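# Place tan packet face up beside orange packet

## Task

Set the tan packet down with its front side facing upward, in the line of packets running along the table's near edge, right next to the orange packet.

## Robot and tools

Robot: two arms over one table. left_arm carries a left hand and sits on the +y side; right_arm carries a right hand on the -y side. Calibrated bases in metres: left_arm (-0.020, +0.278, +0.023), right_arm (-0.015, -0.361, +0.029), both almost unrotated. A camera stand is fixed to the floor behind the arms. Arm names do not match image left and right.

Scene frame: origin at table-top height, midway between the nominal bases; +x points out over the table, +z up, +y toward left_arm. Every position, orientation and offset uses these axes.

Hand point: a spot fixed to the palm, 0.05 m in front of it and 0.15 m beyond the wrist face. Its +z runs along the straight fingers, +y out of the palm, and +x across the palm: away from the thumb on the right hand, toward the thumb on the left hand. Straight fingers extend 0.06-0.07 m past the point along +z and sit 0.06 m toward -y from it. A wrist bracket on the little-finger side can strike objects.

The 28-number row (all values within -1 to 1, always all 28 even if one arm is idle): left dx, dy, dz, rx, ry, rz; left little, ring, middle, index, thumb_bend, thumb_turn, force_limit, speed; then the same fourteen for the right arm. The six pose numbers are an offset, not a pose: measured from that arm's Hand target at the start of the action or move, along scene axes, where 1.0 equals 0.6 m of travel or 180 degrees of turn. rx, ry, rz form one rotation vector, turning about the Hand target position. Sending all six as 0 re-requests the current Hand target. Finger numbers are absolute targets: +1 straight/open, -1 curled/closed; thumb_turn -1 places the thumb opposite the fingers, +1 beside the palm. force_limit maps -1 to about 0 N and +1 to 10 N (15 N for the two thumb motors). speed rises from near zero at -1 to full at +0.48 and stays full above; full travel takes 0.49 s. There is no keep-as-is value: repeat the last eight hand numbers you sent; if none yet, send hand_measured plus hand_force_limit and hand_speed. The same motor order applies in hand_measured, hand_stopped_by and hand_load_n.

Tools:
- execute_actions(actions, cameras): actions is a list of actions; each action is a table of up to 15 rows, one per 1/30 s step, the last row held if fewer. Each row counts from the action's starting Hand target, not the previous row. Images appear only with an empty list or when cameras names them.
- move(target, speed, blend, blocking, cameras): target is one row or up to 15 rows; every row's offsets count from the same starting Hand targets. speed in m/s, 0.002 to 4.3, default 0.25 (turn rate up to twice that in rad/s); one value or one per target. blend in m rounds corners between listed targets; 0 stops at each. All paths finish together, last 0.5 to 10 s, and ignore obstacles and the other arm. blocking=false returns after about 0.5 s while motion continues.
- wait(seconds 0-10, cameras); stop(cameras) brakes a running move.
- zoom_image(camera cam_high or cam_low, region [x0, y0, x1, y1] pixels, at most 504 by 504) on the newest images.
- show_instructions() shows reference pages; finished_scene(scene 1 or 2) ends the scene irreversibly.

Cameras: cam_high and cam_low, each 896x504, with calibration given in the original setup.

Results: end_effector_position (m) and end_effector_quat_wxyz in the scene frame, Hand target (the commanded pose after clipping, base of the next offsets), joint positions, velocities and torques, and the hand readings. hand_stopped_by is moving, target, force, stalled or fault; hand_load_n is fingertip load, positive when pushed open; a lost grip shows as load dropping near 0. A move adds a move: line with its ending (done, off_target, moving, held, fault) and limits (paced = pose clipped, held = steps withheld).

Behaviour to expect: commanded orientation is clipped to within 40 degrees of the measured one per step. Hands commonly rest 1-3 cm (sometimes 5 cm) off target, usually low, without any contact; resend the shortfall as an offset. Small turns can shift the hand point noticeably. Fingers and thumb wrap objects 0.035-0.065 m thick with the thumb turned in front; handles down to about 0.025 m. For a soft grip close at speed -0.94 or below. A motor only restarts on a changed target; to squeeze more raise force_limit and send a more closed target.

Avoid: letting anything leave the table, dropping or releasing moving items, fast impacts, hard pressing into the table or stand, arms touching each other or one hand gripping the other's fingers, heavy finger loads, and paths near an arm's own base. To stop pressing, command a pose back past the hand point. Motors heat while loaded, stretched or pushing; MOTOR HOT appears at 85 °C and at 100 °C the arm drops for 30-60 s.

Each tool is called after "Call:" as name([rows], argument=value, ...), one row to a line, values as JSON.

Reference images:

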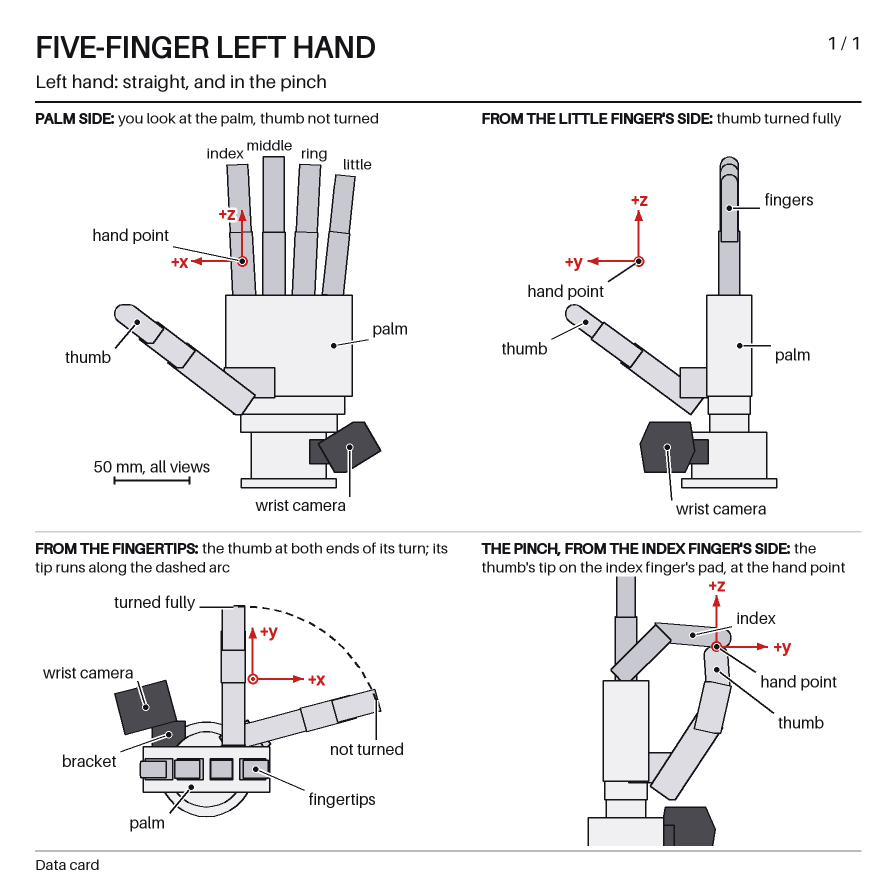

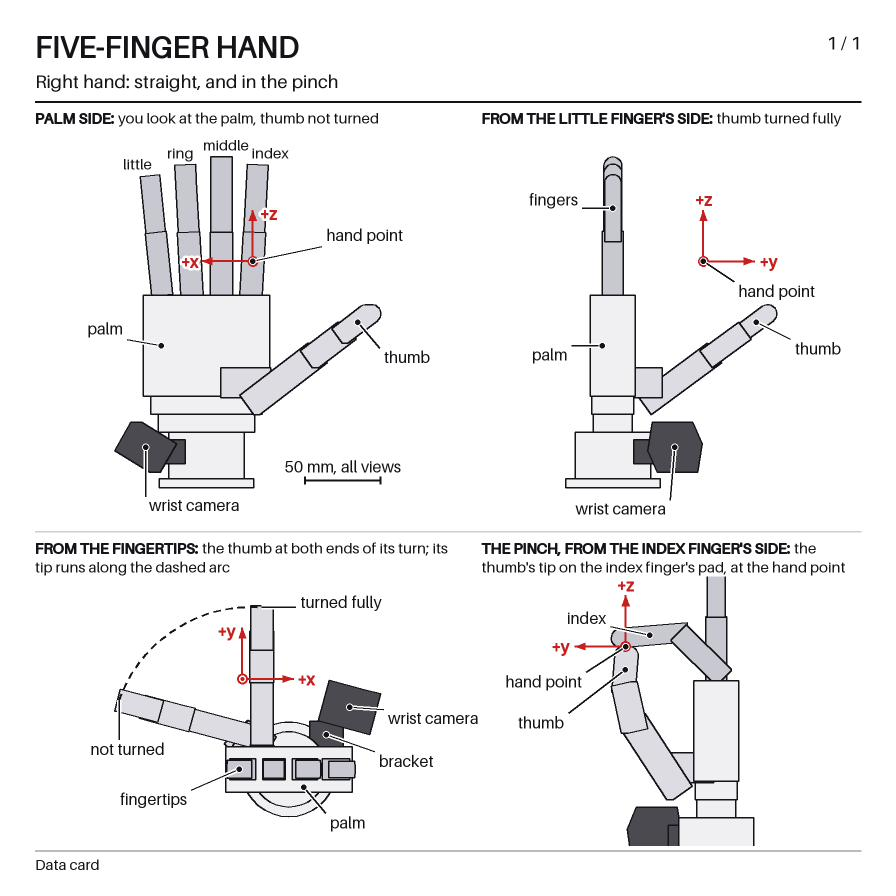

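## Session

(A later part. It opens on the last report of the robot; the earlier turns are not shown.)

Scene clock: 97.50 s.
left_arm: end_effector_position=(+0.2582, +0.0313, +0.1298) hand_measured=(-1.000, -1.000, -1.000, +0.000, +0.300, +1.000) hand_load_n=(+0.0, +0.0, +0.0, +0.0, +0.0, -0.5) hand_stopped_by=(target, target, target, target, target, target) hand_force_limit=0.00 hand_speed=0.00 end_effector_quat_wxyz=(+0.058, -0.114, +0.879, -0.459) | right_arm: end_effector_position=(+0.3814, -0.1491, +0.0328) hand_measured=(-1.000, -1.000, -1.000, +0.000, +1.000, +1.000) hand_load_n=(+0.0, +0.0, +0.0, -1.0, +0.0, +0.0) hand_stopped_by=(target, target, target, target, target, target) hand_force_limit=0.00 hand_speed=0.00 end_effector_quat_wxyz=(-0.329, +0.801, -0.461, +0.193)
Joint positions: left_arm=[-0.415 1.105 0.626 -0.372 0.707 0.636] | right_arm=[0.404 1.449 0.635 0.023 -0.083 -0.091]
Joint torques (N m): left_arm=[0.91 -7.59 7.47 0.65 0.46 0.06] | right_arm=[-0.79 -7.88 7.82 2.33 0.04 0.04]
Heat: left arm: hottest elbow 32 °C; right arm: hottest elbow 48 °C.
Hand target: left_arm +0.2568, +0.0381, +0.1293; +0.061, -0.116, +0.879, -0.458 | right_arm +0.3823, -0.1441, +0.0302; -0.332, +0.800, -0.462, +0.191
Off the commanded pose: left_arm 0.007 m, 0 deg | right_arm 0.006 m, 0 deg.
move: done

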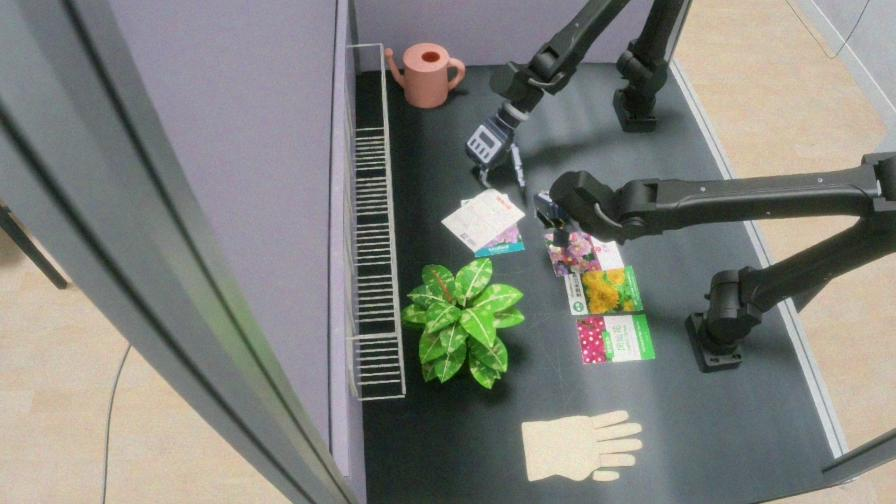

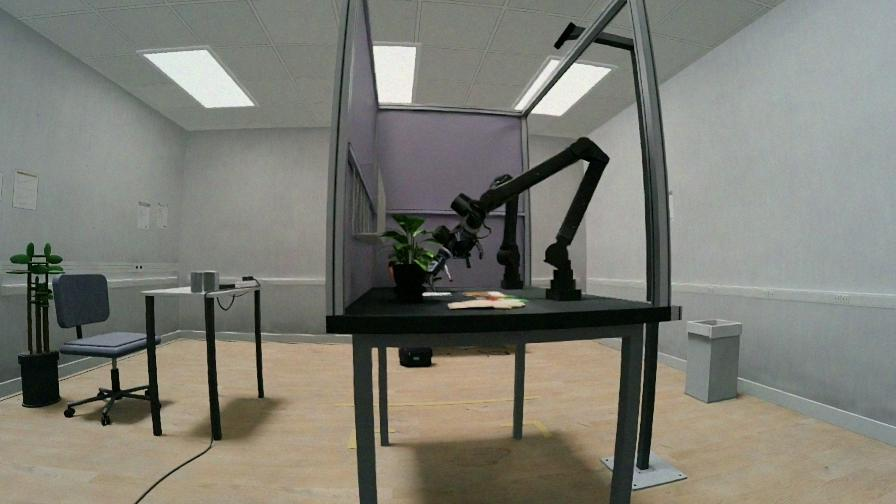

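Call:
move([
  [0.0,0.0,0,0,0,0, -1,-1,-1,0,0.3,1,0,0, 0.0,0.0,0.04,0,0,0,-1,-1,-1,0,1,1,0,0],
  [0.0,0.0,0,0,0,0, -1,-1,-1,0,0.3,1,0,0, 0.0,0.03,0.03,0,0,0,-1,-1,-1,0,1,1,0,0],
  [0.0,0.0,0,0,0,0, -1,-1,-1,0,0.3,1,0,0, 0.0,0.025,-0.03,0,0,0,-1,-1,-1,0,1,1,0,0],
], speed=0.08, cameras=["cam_high","cam_low"])

Call:
zoom_image(camera="cam_high", region=[430, 130, 570, 270])

Call:
zoom_image(camera="cam_low", region=[410, 260, 470, 300])

Scene clock: 100.43 s.
left_arm: end_effector_position=(+0.2582, +0.0313, +0.1298) hand_measured=(-1.000, -1.000, -1.000, +0.000, +0.300, +1.000) hand_load_n=(+0.0, +0.0, +0.0, +0.0, +0.0, +0.0) hand_stopped_by=(target, target, target, target, target, target) hand_force_limit=0.00 hand_speed=0.00 end_effector_quat_wxyz=(+0.058, -0.114, +0.879, -0.459) | right_arm: end_effector_position=(+0.3855, -0.1265, +0.0313) hand_measured=(-1.000, -1.000, -1.000, +0.000, +1.000, +1.000) hand_load_n=(+0.5, +0.0, +0.0, -8.0, +0.0, +0.0) hand_stopped_by=(target, target, target, target, target, target) hand_force_limit=0.00 hand_speed=0.00 end_effector_quat_wxyz=(-0.348, +0.795, -0.454, +0.201)
Joint positions: left_arm=[-0.415 1.105 0.626 -0.372 0.707 0.636] | right_arm=[0.452 1.479 0.635 0.099 -0.058 -0.059]
Joint torques (N m): left_arm=[1.03 -7.41 7.47 0.69 0.45 0.06] | right_arm=[-1.61 -5.89 7.58 1.72 0.14 -0.02]
Heat: left arm: hottest elbow 32 °C; right arm: hottest elbow 47 °C.
Hand target: left_arm +0.2568, +0.0381, +0.1293; +0.061, -0.116, +0.879, -0.458 | right_arm +0.3823, -0.1290, +0.0122; -0.332, +0.800, -0.462, +0.191
Off the commanded pose: left_arm 0.007 m, 0 deg | right_arm 0.020 m, 2 deg.
move: off_target (right_arm)

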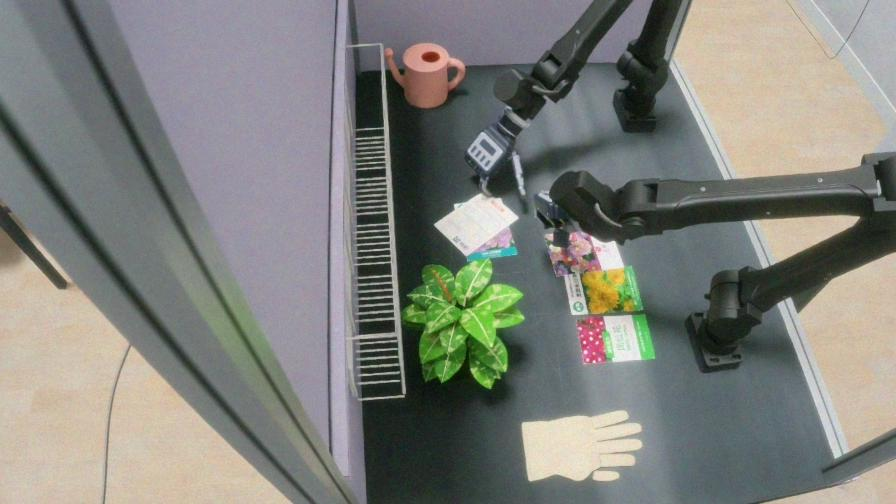

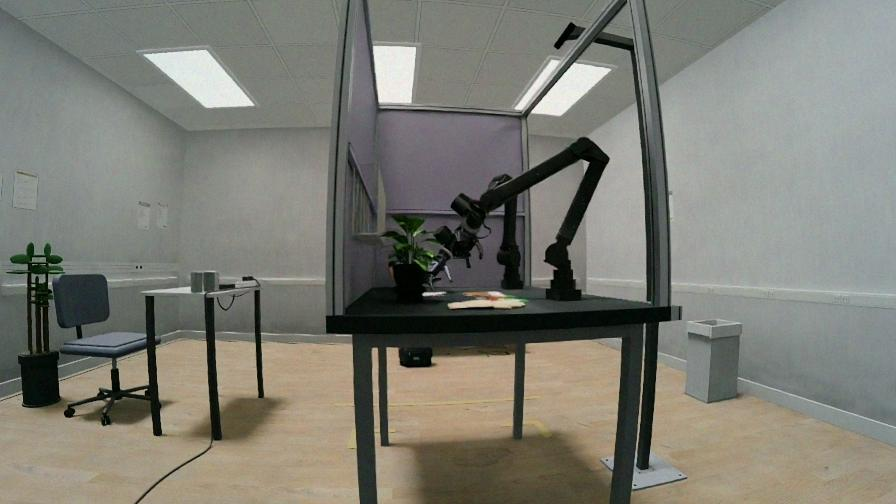

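Scaled by 3.600 from the camera's 896x504 image, which has a finer 1280x720 frame.

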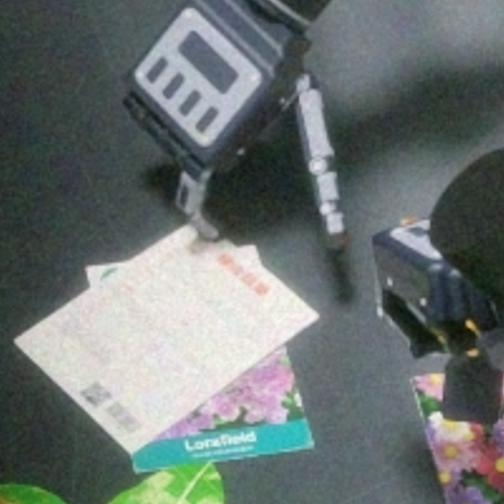

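Scaled by 8.400 from the camera's 896x504 image, which has a finer 1280x720 frame.

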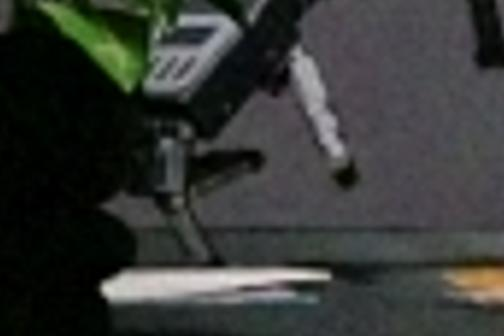

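Call:
move([
  [0.0,0.0,0,0,0,0, -1,-1,-1,0,0.3,1,0,0, 0.0,0.0,0.12,0,0,0,-1,-1,-0.1,0,-0.3,1,0,0],
  [0.0,0.1,0,0,0,0, -1,-1,-1,0,0.3,1,0,0, 0.165,0.145,0.12,0,0,0,-1,-1,-0.1,0,-0.3,1,0,0],
], speed=0.15, cameras=["cam_high"])

Call:
zoom_image(camera="cam_high", region=[410, 130, 550, 270])

Scene clock: 108.83 s.
left_arm: end_effector_position=(+0.2572, +0.0929, +0.1279) hand_measured=(-1.000, -1.000, -1.000, +0.000, +0.300, +1.000) hand_load_n=(+0.0, +0.0, +0.0, +0.5, +0.0, +0.0) hand_stopped_by=(target, target, target, target, target, target) hand_force_limit=0.00 hand_speed=0.00 end_effector_quat_wxyz=(+0.057, -0.115, +0.880, -0.458) | right_arm: end_effector_position=(+0.4642, -0.0573, +0.0678) hand_measured=(-1.000, -1.000, -0.100, +0.000, -0.300, +1.000) hand_load_n=(+0.0, +0.0, +0.0, +0.0, +0.0, +0.0) hand_stopped_by=(target, target, target, target, target, target) hand_force_limit=0.00 hand_speed=0.00 end_effector_quat_wxyz=(-0.316, +0.808, -0.462, +0.186)
Joint positions: left_arm=[-0.214 1.067 0.617 -0.563 0.827 0.861] | right_arm=[0.515 1.651 1.018 -0.185 -0.006 -0.018]
Joint torques (N m): left_arm=[0.79 -6.48 7.8 0.44 0.54 0.03] | right_arm=[-0.91 -12.98 13 1.46 0.1 0.08]
Heat: left arm: hottest elbow 33 °C; right arm: hottest elbow 45 °C.
Hand target: left_arm +0.2568, +0.0981, +0.1293; +0.061, -0.116, +0.879, -0.458 | right_arm +0.4815, -0.0420, +0.0844; -0.332, +0.800, -0.462, +0.191
Off the commanded pose: left_arm 0.005 m, 1 deg | right_arm 0.028 m, 2 deg.
move: off_target (right_arm)
Images, in order (width x height): cam_high 896x504.

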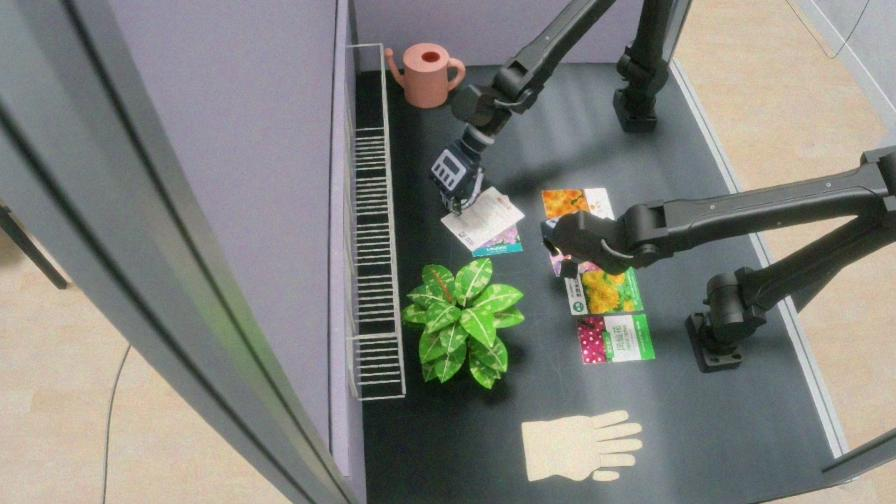

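Scaled by 3.600 from the camera's 896x504 image, which has a finer 1280x720 frame.

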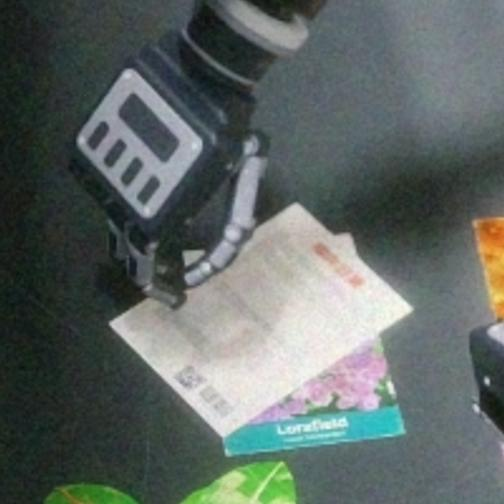

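Call:
move([
  [0.0,0.0,0,0,0,0, -1,-1,-1,0,0.3,1,0,0, 0.0,0.0,-0.085,0,0,0,-1,-1,-0.1,0,-0.3,1,0,0],
  [0.0,0.0,0,0,0,0, -1,-1,-1,0,0.3,1,0,0, 0.0,-0.12,-0.085,0,0,0,-1,-1,-0.1,0,-0.3,1,0,0],
], speed=0.08, cameras=["cam_high"])

Call:
zoom_image(camera="cam_high", region=[410, 130, 550, 270])

Scene clock: 111.77 s.
left_arm: end_effector_position=(+0.2572, +0.0930, +0.1279) hand_measured=(-1.000, -1.000, -1.000, +0.000, +0.300, +1.000) hand_load_n=(+0.0, +0.0, +0.0, +0.0, +0.0, +0.0) hand_stopped_by=(target, target, target, target, target, target) hand_force_limit=0.00 hand_speed=0.00 end_effector_quat_wxyz=(+0.057, -0.114, +0.880, -0.458) | right_arm: end_effector_position=(+0.4816, -0.1050, +0.0361) hand_measured=(-1.000, -1.000, -0.100, +0.000, -0.300, +1.000) hand_load_n=(+0.0, +0.0, -1.0, +0.0, +0.0, +0.0) hand_stopped_by=(target, target, target, target, target, target) hand_force_limit=0.00 hand_speed=0.00 end_effector_quat_wxyz=(-0.337, +0.797, -0.466, +0.185)
Joint positions: left_arm=[-0.214 1.067 0.617 -0.563 0.827 0.862] | right_arm=[0.399 1.69 0.942 -0.039 -0.102 -0.076]
Joint torques (N m): left_arm=[0.73 -6.89 7.86 0.35 0.57 0.06] | right_arm=[-2.49 -14.04 7.01 1.95 0.06 -0.28]
Heat: left arm: hottest elbow 33 °C; right arm: hottest elbow 44 °C.
Hand target: left_arm +0.2568, +0.0981, +0.1293; +0.061, -0.116, +0.879, -0.458 | right_arm +0.4813, -0.1140, +0.0333; -0.332, +0.800, -0.462, +0.191
Off the commanded pose: left_arm 0.005 m, 1 deg | right_arm 0.009 m, 1 deg.
move: done
Images, in order (width x height): cam_high 896x504.

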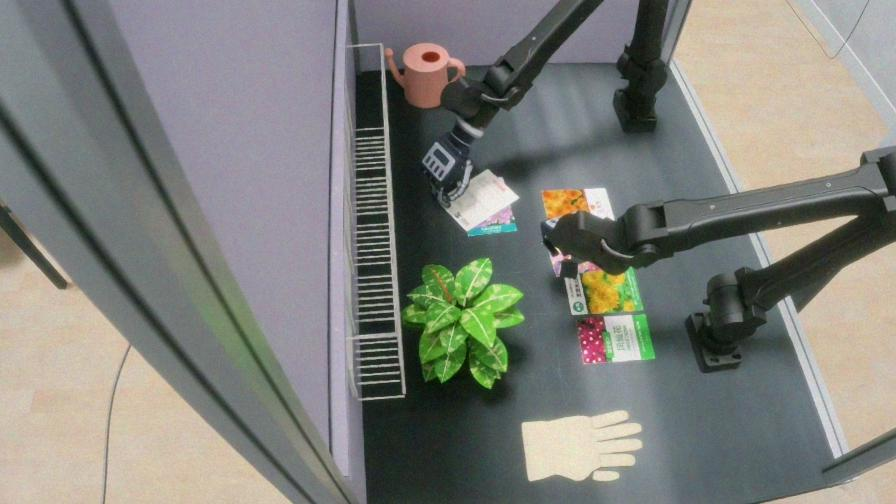

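Scaled by 3.600 from the camera's 896x504 image, which has a finer 1280x720 frame.

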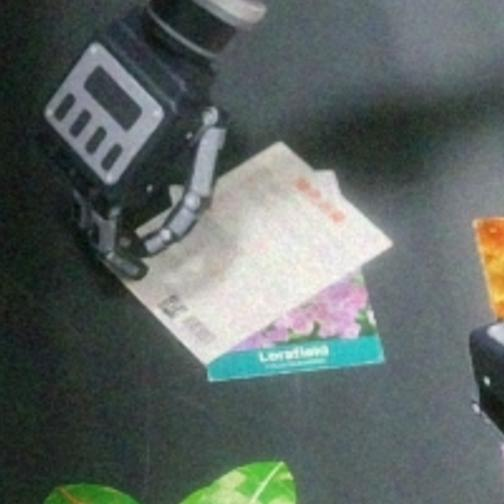

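Call:
move([
  [0.147,-0.25,-0.06,0,0,0, -1,-1,-1,0,0.3,1,0,0, 0.0,0.0,0.0,0,0,0,-1,-1,-0.1,0,-0.3,1,0,0],
  [0.147,-0.25,-0.13,0,0,0, -1,-1,-1,0,0.3,1,0,0, 0.0,0.0,0.0,0,0,0,-1,-1,-0.1,0,-0.3,1,0,0],
], speed=0.12, cameras=["cam_high","cam_low"])

Call:
zoom_image(camera="cam_high", region=[410, 130, 550, 270])

Call:
zoom_image(camera="cam_low", region=[410, 260, 470, 300])

Scene clock: 115.83 s.
left_arm: end_effector_position=(+0.3451, -0.0437, +0.0554) hand_measured=(-1.000, -1.000, -1.000, +0.000, +0.300, +1.000) hand_load_n=(+0.0, +0.0, +0.0, +0.0, +0.0, +0.0) hand_stopped_by=(target, target, target, target, target, target) hand_force_limit=0.00 hand_speed=0.00 end_effector_quat_wxyz=(+0.064, -0.118, +0.880, -0.456) | right_arm: end_effector_position=(+0.4816, -0.1050, +0.0361) hand_measured=(-1.000, -1.000, -0.100, +0.000, -0.300, +1.000) hand_load_n=(+0.0, +0.0, -1.5, +0.5, +0.0, +0.0) hand_stopped_by=(target, target, target, target, target, target) hand_force_limit=0.00 hand_speed=0.00 end_effector_quat_wxyz=(-0.337, +0.797, -0.465, +0.185)
Joint positions: left_arm=[-0.505 1.549 0.786 -0.031 0.632 0.546] | right_arm=[0.399 1.69 0.942 -0.039 -0.102 -0.077]
Joint torques (N m): left_arm=[-2.02 -10.05 7.43 2.07 0.13 -0.17] | right_arm=[-2.49 -14.1 7.02 1.96 0.07 -0.28]
Heat: left arm: hottest elbow 33 °C; right arm: hottest elbow 43 °C.
Hand target: left_arm +0.3451, -0.0518, +0.0512; +0.061, -0.116, +0.879, -0.458 | right_arm +0.4813, -0.1140, +0.0333; -0.332, +0.800, -0.462, +0.191
Off the commanded pose: left_arm 0.009 m, 0 deg | right_arm 0.009 m, 1 deg.
move: done

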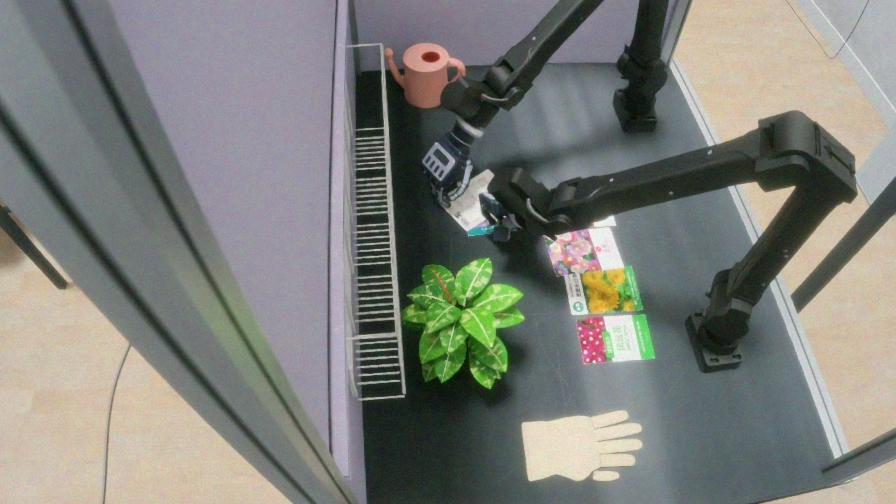

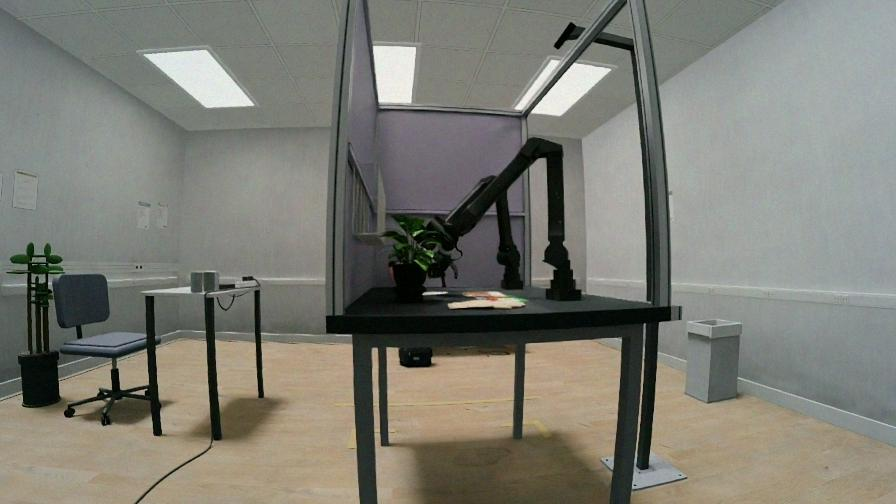

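Scaled by 3.600 from the camera's 896x504 image, which has a finer 1280x720 frame.

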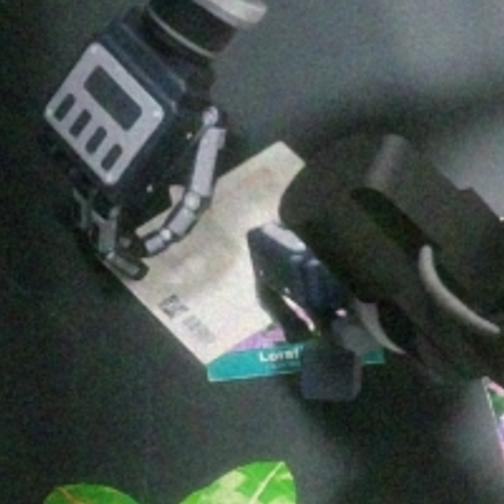

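Scaled by 8.400 from the camera's 896x504 image, which has a finer 1280x720 frame.

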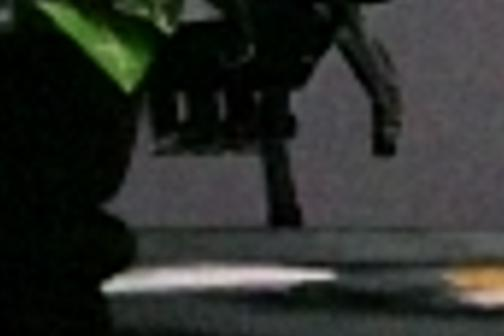

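Call:
move([
  [0.0,-0.02,-0.05,0,0,0, -1,-1,-1,0,0.3,1,0,0, 0.0,0.0,0.0,0,0,0,-1,-1,-0.1,0,-0.3,1,0,0],
], speed=0.06, cameras=["cam_high","cam_low"])

Call:
zoom_image(camera="cam_high", region=[410, 130, 550, 270])

Call:
zoom_image(camera="cam_low", region=[410, 260, 470, 300])

Scene clock: 117.30 s.
left_arm: end_effector_position=(+0.3500, -0.0582, +0.0305) hand_measured=(-1.000, -1.000, -1.000, +0.000, +0.300, +1.000) hand_load_n=(+0.0, +0.0, +0.0, +0.0, +0.0, +0.0) hand_stopped_by=(target, target, target, target, target, target) hand_force_limit=0.00 hand_speed=0.00 end_effector_quat_wxyz=(+0.068, -0.116, +0.878, -0.459) | right_arm: end_effector_position=(+0.4816, -0.1050, +0.0361) hand_measured=(-1.000, -1.000, -0.100, +0.000, -0.300, +1.000) hand_load_n=(+0.5, +0.0, -1.0, +0.0, +0.0, +0.0) hand_stopped_by=(target, target, target, target, target, target) hand_force_limit=0.00 hand_speed=0.00 end_effector_quat_wxyz=(-0.337, +0.797, -0.465, +0.185)
Joint positions: left_arm=[-0.53 1.628 0.786 0.072 0.614 0.525] | right_arm=[0.399 1.69 0.942 -0.039 -0.102 -0.077]
Joint torques (N m): left_arm=[-1.73 -10.7 6.32 1.92 0.16 -0.15] | right_arm=[-2.49 -14.1 7.02 1.95 0.07 -0.28]
Heat: left arm: hottest elbow 33 °C; right arm: hottest elbow 43 °C.
Hand target: left_arm +0.3450, -0.0639, +0.0212; +0.061, -0.116, +0.879, -0.458 | right_arm +0.4813, -0.1140, +0.0333; -0.332, +0.800, -0.462, +0.191
Off the commanded pose: left_arm 0.012 m, 1 deg | right_arm 0.009 m, 1 deg.
move: off_target (left_arm)

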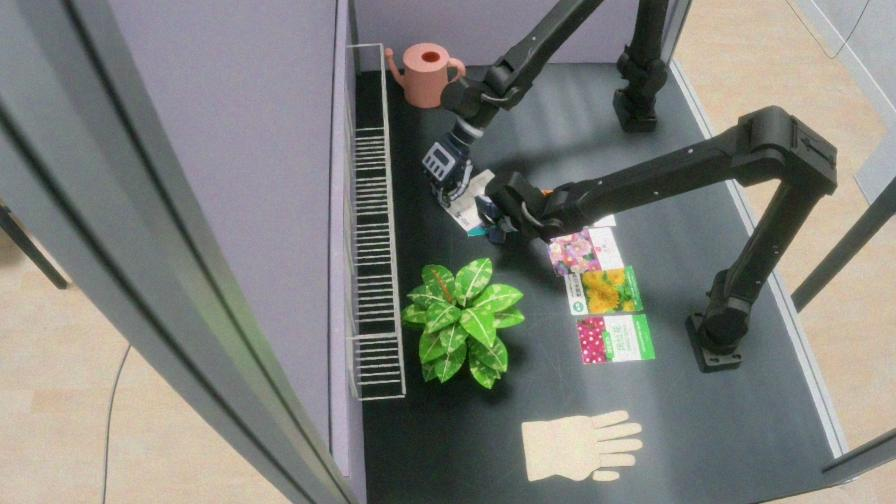

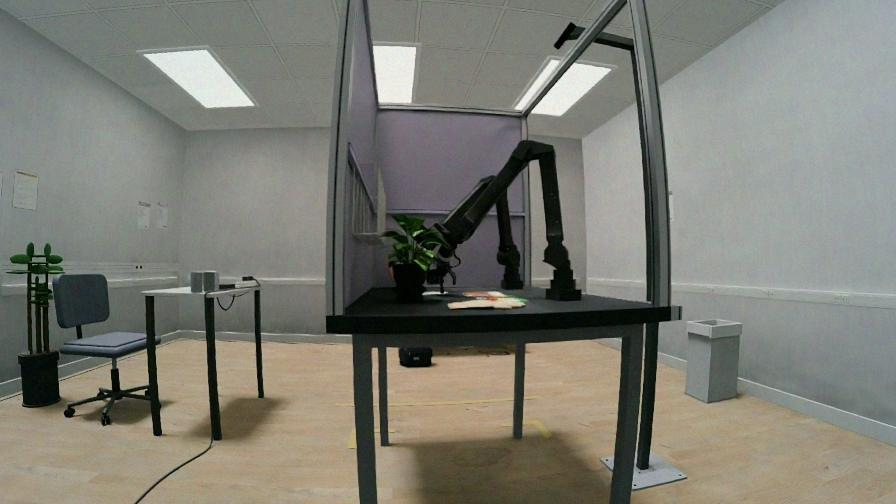

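Scaled by 3.600 from the camera's 896x504 image, which has a finer 1280x720 frame.

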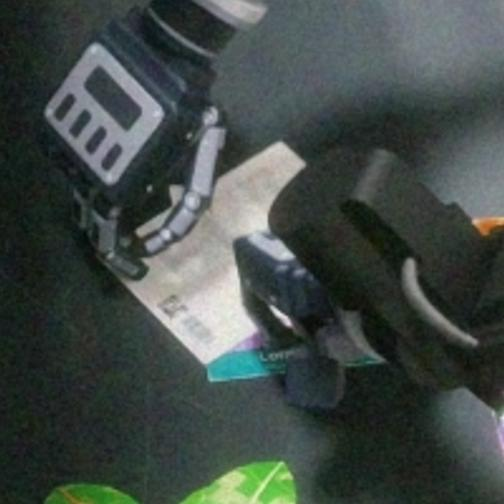

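Scaled by 8.400 from the camera's 896x504 image, which has a finer 1280x720 frame.

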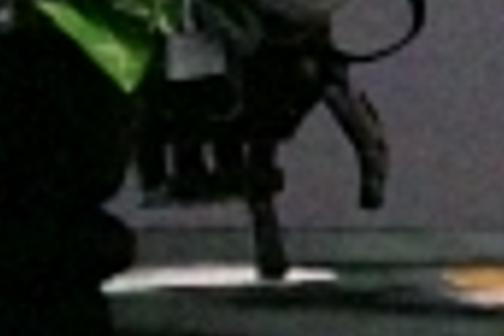

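Call:
move([
  [0.0,0.0,-0.02,0,0,0, -1,-1,-1,0,0.3,1,0,0, 0.0,0.0,0.0,0,0,0,-1,-1,-0.1,0,-0.3,1,0,0],
], speed=0.06)

Call:
move([
  [0.0,0.0,0,0,0,0, -1,-1,-1,0,0.3,1,0,0, 0.0,-0.05,-0.005,0,0,0,-1,-1,-0.1,0,-0.3,1,0,0],
], speed=0.06, cameras=["cam_high","cam_low"])

Call:
zoom_image(camera="cam_high", region=[410, 130, 550, 270])

Call:
zoom_image(camera="cam_low", region=[410, 260, 470, 300])

Scene clock: 118.60 s.
left_arm: end_effector_position=(+0.3549, -0.0613, +0.0276) hand_measured=(-1.000, -1.000, -1.000, +0.000, +0.300, +1.000) hand_load_n=(+0.0, +0.0, +0.0, -1.5, +0.0, +0.0) hand_stopped_by=(target, target, target, target, target, target) hand_force_limit=0.00 hand_speed=0.00 end_effector_quat_wxyz=(+0.074, -0.114, +0.875, -0.465) | right_arm: end_effector_position=(+0.4816, -0.1051, +0.0361) hand_measured=(-1.000, -1.000, -0.100, +0.000, -0.300, +1.000) hand_load_n=(+0.0, +0.0, -1.0, +0.0, +0.0, -0.5) hand_stopped_by=(target, target, target, target, target, target) hand_force_limit=0.00 hand_speed=0.00 end_effector_quat_wxyz=(-0.337, +0.797, -0.465, +0.185)
Joint positions: left_arm=[-0.53 1.644 0.786 0.11 0.614 0.519] | right_arm=[0.399 1.69 0.942 -0.039 -0.102 -0.077]
Joint torques (N m): left_arm=[-1.85 -9.76 5.53 1.73 0.13 -0.15] | right_arm=[-2.49 -14.04 7.01 1.95 0.08 -0.28]
Heat: left arm: hottest elbow 33 °C; right arm: hottest elbow 42 °C.
Hand target: left_arm +0.3450, -0.0639, +0.0093; +0.061, -0.116, +0.879, -0.458 | right_arm +0.4813, -0.1140, +0.0333; -0.332, +0.800, -0.462, +0.191
Off the commanded pose: left_arm 0.021 m, 2 deg | right_arm 0.009 m, 1 deg.
move: off_target (left_arm)

Scene clock: 119.70 s.
left_arm: end_effector_position=(+0.3550, -0.0613, +0.0275) hand_measured=(-1.000, -1.000, -1.000, +0.000, +0.300, +1.000) hand_load_n=(+0.0, +0.0, +0.0, -1.5, +0.0, +0.0) hand_stopped_by=(target, target, target, target, target, target) hand_force_limit=0.00 hand_speed=0.00 end_effector_quat_wxyz=(+0.074, -0.114, +0.875, -0.465) | right_arm: end_effector_position=(+0.4829, -0.1336, +0.0355) hand_measured=(-1.000, -1.000, -0.100, +0.000, -0.300, +1.000) hand_load_n=(+0.5, +0.0, -1.5, +0.0, +0.0, +0.0) hand_stopped_by=(target, target, target, target, target, target) hand_force_limit=0.00 hand_speed=0.00 end_effector_quat_wxyz=(-0.339, +0.796, -0.465, +0.186)
Joint positions: left_arm=[-0.53 1.645 0.786 0.111 0.614 0.519] | right_arm=[0.339 1.671 0.911 -0.027 -0.147 -0.119]
Joint torques (N m): left_arm=[-1.73 -9.7 5.61 1.76 0.14 -0.11] | right_arm=[-2.67 -13.39 6.82 1.88 0.1 -0.3]
Heat: left arm: hottest elbow 33 °C; right arm: hottest elbow 42 °C.
Hand target: left_arm +0.3450, -0.0639, +0.0092; +0.061, -0.116, +0.879, -0.458 | right_arm +0.4813, -0.1442, +0.0302; -0.332, +0.800, -0.462, +0.191
Off the commanded pose: left_arm 0.021 m, 2 deg | right_arm 0.012 m, 1 deg.
move: off_target (left_arm, right_arm)

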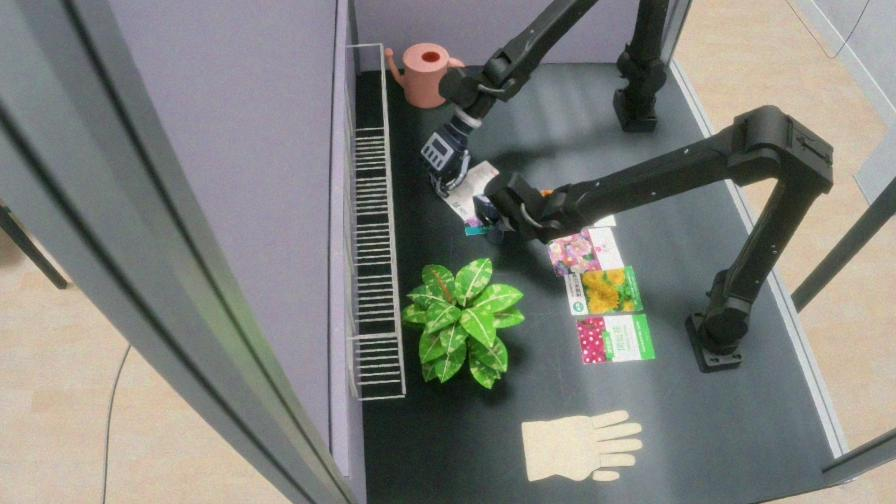

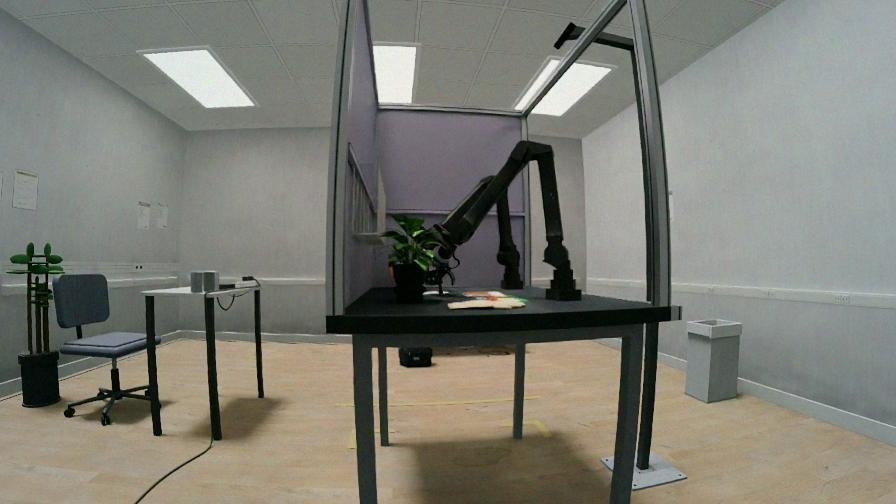

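Scaled by 3.600 from the camera's 896x504 image, which has a finer 1280x720 frame.

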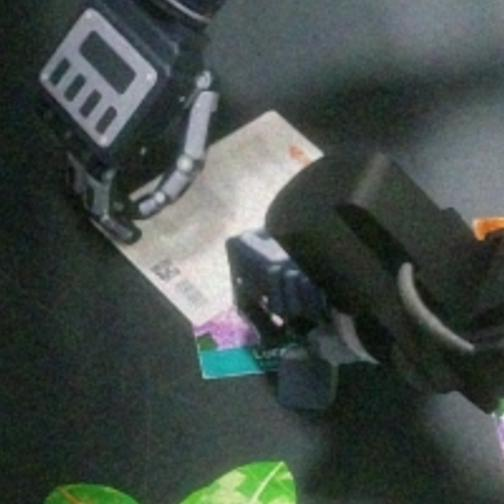

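Scaled by 8.400 from the camera's 896x504 image, which has a finer 1280x720 frame.

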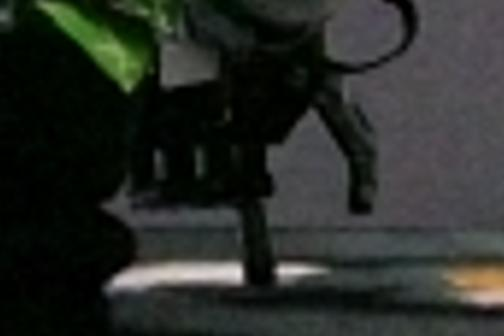

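Call:
move([
  [0.0,0.0,0,0,0,0, -1,-1,-1,0,0.3,1,0,0, -0.02,-0.15,0.0,0,0,0,-1,-1,-0.1,0,-0.3,1,0,0],
], speed=0.06, cameras=["cam_high","cam_low"])

Call:
zoom_image(camera="cam_high", region=[410, 100, 550, 240])

Scene clock: 122.10 s.
left_arm: end_effector_position=(+0.3550, -0.0613, +0.0275) hand_measured=(-1.000, -1.000, -1.000, +0.000, +0.300, +1.000) hand_load_n=(+0.0, +0.0, +0.0, -1.0, +0.0, +0.0) hand_stopped_by=(target, target, target, target, target, target) hand_force_limit=0.00 hand_speed=0.00 end_effector_quat_wxyz=(+0.074, -0.114, +0.875, -0.465) | right_arm: end_effector_position=(+0.4743, -0.2250, +0.0346) hand_measured=(-1.000, -1.000, -0.100, +0.000, -0.300, +1.000) hand_load_n=(+0.0, +0.0, -1.5, +0.0, +0.0, -0.5) hand_stopped_by=(target, target, target, target, target, target) hand_force_limit=0.00 hand_speed=0.00 end_effector_quat_wxyz=(-0.341, +0.796, -0.463, +0.190)
Joint positions: left_arm=[-0.53 1.645 0.786 0.111 0.614 0.519] | right_arm=[0.143 1.606 0.823 -0.024 -0.281 -0.264]
Joint torques (N m): left_arm=[-1.61 -9.47 5.71 1.94 0.12 -0.1] | right_arm=[-2.55 -12.4 6.84 1.22 0.01 -0.28]
Heat: left arm: hottest elbow 33 °C; right arm: hottest elbow 41 °C.
Hand target: left_arm +0.3450, -0.0639, +0.0092; +0.061, -0.116, +0.879, -0.458 | right_arm +0.4694, -0.2342, +0.0303; -0.332, +0.800, -0.462, +0.191
Off the commanded pose: left_arm 0.021 m, 2 deg | right_arm 0.011 m, 1 deg.
move: off_target (left_arm, right_arm)

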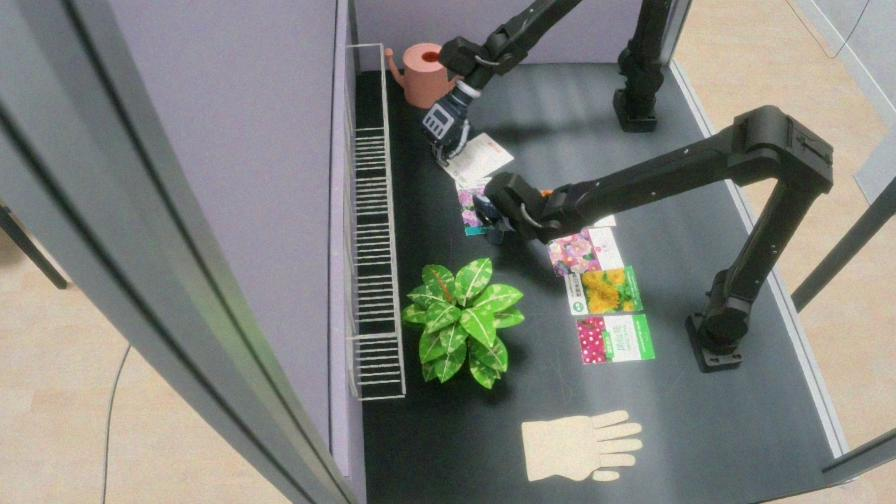

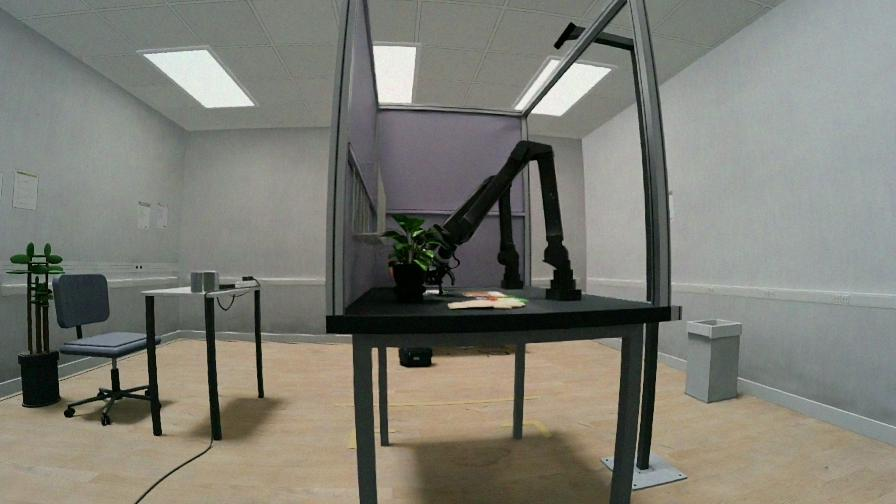

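Scaled by 3.600 from the camera's 896x504 image, which has a finer 1280x720 frame.

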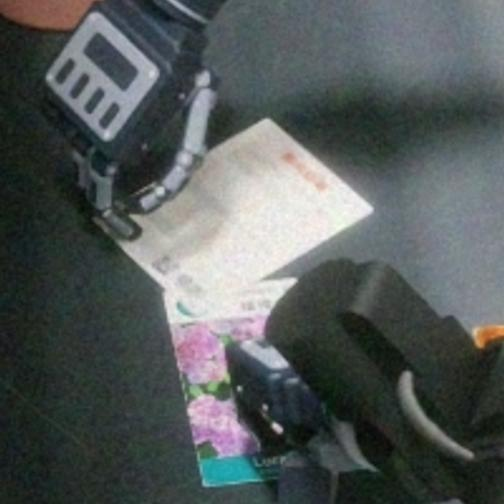

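Call:
move([
  [0.0,0.0,0,0,0,0, -1,-1,-1,0,0.3,1,0,0, 0.0,-0.05,0.0,0,0,0,-1,-1,-0.1,0,-0.3,1,0,0],
  [0.0,0.0,0,0,0,0, -1,-1,-1,0,0.3,1,0,0, 0.0,-0.05,0.13,0,0,0,-1,-1,-0.1,0,-0.3,1,0,0],
  [-0.1,0.3,0.2,0,0,0, -1,-1,-1,0,0.3,1,0,0, -0.13,-0.06,0.1,0,0,0,0,0,-0.15,0,-0.3,1,0,0],
], speed=0.1, cameras=["cam_high"])

Call:
zoom_image(camera="cam_high", region=[410, 80, 550, 220])

Scene clock: 129.23 s.
left_arm: end_effector_position=(+0.2766, +0.1120, +0.1192) hand_measured=(-1.000, -1.000, -1.000, +0.000, +0.300, +1.000) hand_load_n=(+0.0, +0.0, +0.0, +0.0, +0.0, +0.0) hand_stopped_by=(target, target, target, target, target, target) hand_force_limit=0.00 hand_speed=0.00 end_effector_quat_wxyz=(+0.048, -0.119, +0.881, -0.455) | right_arm: end_effector_position=(+0.3854, -0.2662, +0.0824) hand_measured=(+0.000, +0.000, -0.150, +0.000, -0.300, +1.000) hand_load_n=(+0.0, +0.0, +0.0, +0.0, +0.0, +0.0) hand_stopped_by=(target, target, target, target, target, target) hand_force_limit=0.00 hand_speed=0.00 end_effector_quat_wxyz=(-0.325, +0.802, -0.469, +0.176)
Joint positions: left_arm=[-0.138 1.156 0.664 -0.616 0.864 0.962] | right_arm=[0.064 1.288 0.67 -0.256 -0.325 -0.332]
Joint torques (N m): left_arm=[0.91 -6.95 9.2 0.25 0.61 0.06] | right_arm=[-2.32 -9.35 8.75 2.21 -0.33 -0.2]
Heat: left arm: hottest elbow 33 °C; right arm: hottest elbow 40 °C.
Hand target: left_arm +0.2849, +0.1161, +0.1291; +0.061, -0.116, +0.879, -0.458 | right_arm +0.3913, -0.2701, +0.0903; -0.332, +0.800, -0.462, +0.191
Off the commanded pose: left_arm 0.014 m, 2 deg | right_arm 0.011 m, 2 deg.
move: off_target (left_arm, right_arm); target 3's new numbers were sent with right_arm's hand 0.011 m and 2 deg from that target
Images, in order (width x height): cam_high 896x504.

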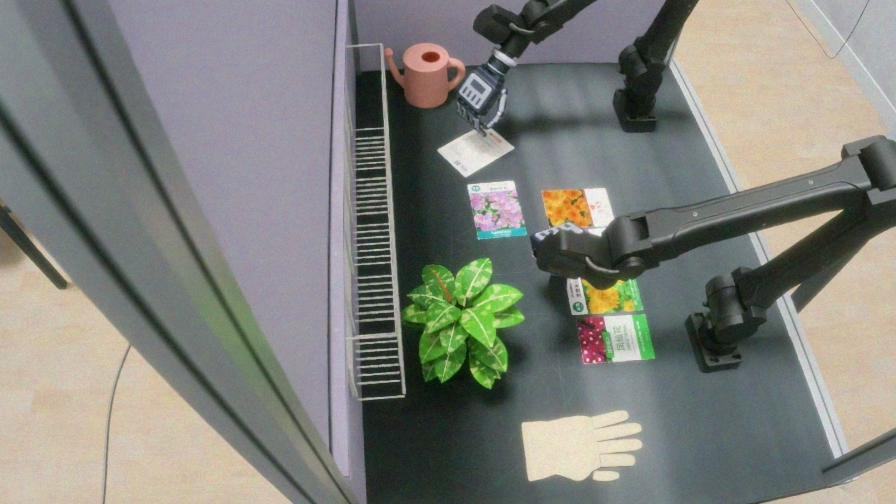

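Scaled by 3.600 from the camera's 896x504 image, which has a finer 1280x720 frame.

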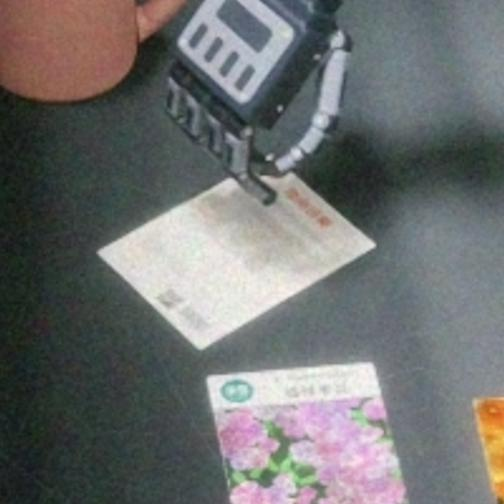

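Call:
move([
  [0.0,0.0,0,0,0,0, -1,-1,-1,0,0.3,1,0,0, 0.005,0.028,-0.095,0,0,0,0,0,-0.15,0,-0.3,1,0,0],
], speed=0.08, cameras=["cam_high"])

Call:
zoom_image(camera="cam_high", region=[410, 80, 550, 220])

Scene clock: 131.67 s.
left_arm: end_effector_position=(+0.2766, +0.1120, +0.1192) hand_measured=(-1.000, -1.000, -1.000, +0.000, +0.300, +1.000) hand_load_n=(+0.0, +0.0, +0.0, +0.0, +0.0, -0.5) hand_stopped_by=(target, target, target, target, target, target) hand_force_limit=0.00 hand_speed=0.00 end_effector_quat_wxyz=(+0.048, -0.119, +0.881, -0.455) | right_arm: end_effector_position=(+0.3918, -0.2577, +0.0336) hand_measured=(+0.000, +0.000, -0.150, +0.000, -0.300, +1.000) hand_load_n=(+0.0, +0.0, +0.0, +0.0, +0.5, -0.5) hand_stopped_by=(target, target, target, target, target, target) hand_force_limit=0.00 hand_speed=0.00 end_effector_quat_wxyz=(-0.328, +0.803, -0.460, +0.191)
Joint positions: left_arm=[-0.138 1.156 0.664 -0.616 0.864 0.962] | right_arm=[0.094 1.408 0.605 -0.038 -0.298 -0.324]
Joint torques (N m): left_arm=[1.03 -7.36 9.36 0.35 0.62 0.08] | right_arm=[-0.85 -8 7.73 2.26 -0.12 0.09]
Heat: left arm: hottest elbow 33 °C; right arm: hottest elbow 40 °C.
Hand target: left_arm +0.2849, +0.1161, +0.1291; +0.061, -0.116, +0.879, -0.458 | right_arm +0.3945, -0.2533, +0.0334; -0.332, +0.800, -0.462, +0.191
Off the commanded pose: left_arm 0.014 m, 2 deg | right_arm 0.005 m, 1 deg.
move: off_target (left_arm)
Images, in order (width x height): cam_high 896x504.

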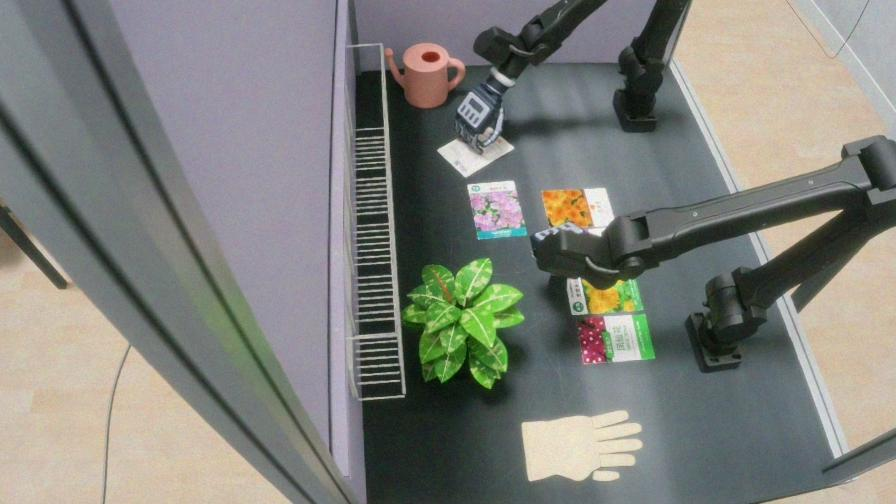

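Scaled by 3.600 from the camera's 896x504 image, which has a finer 1280x720 frame.

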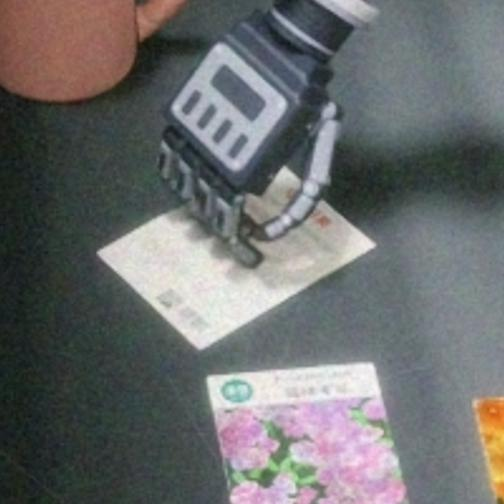

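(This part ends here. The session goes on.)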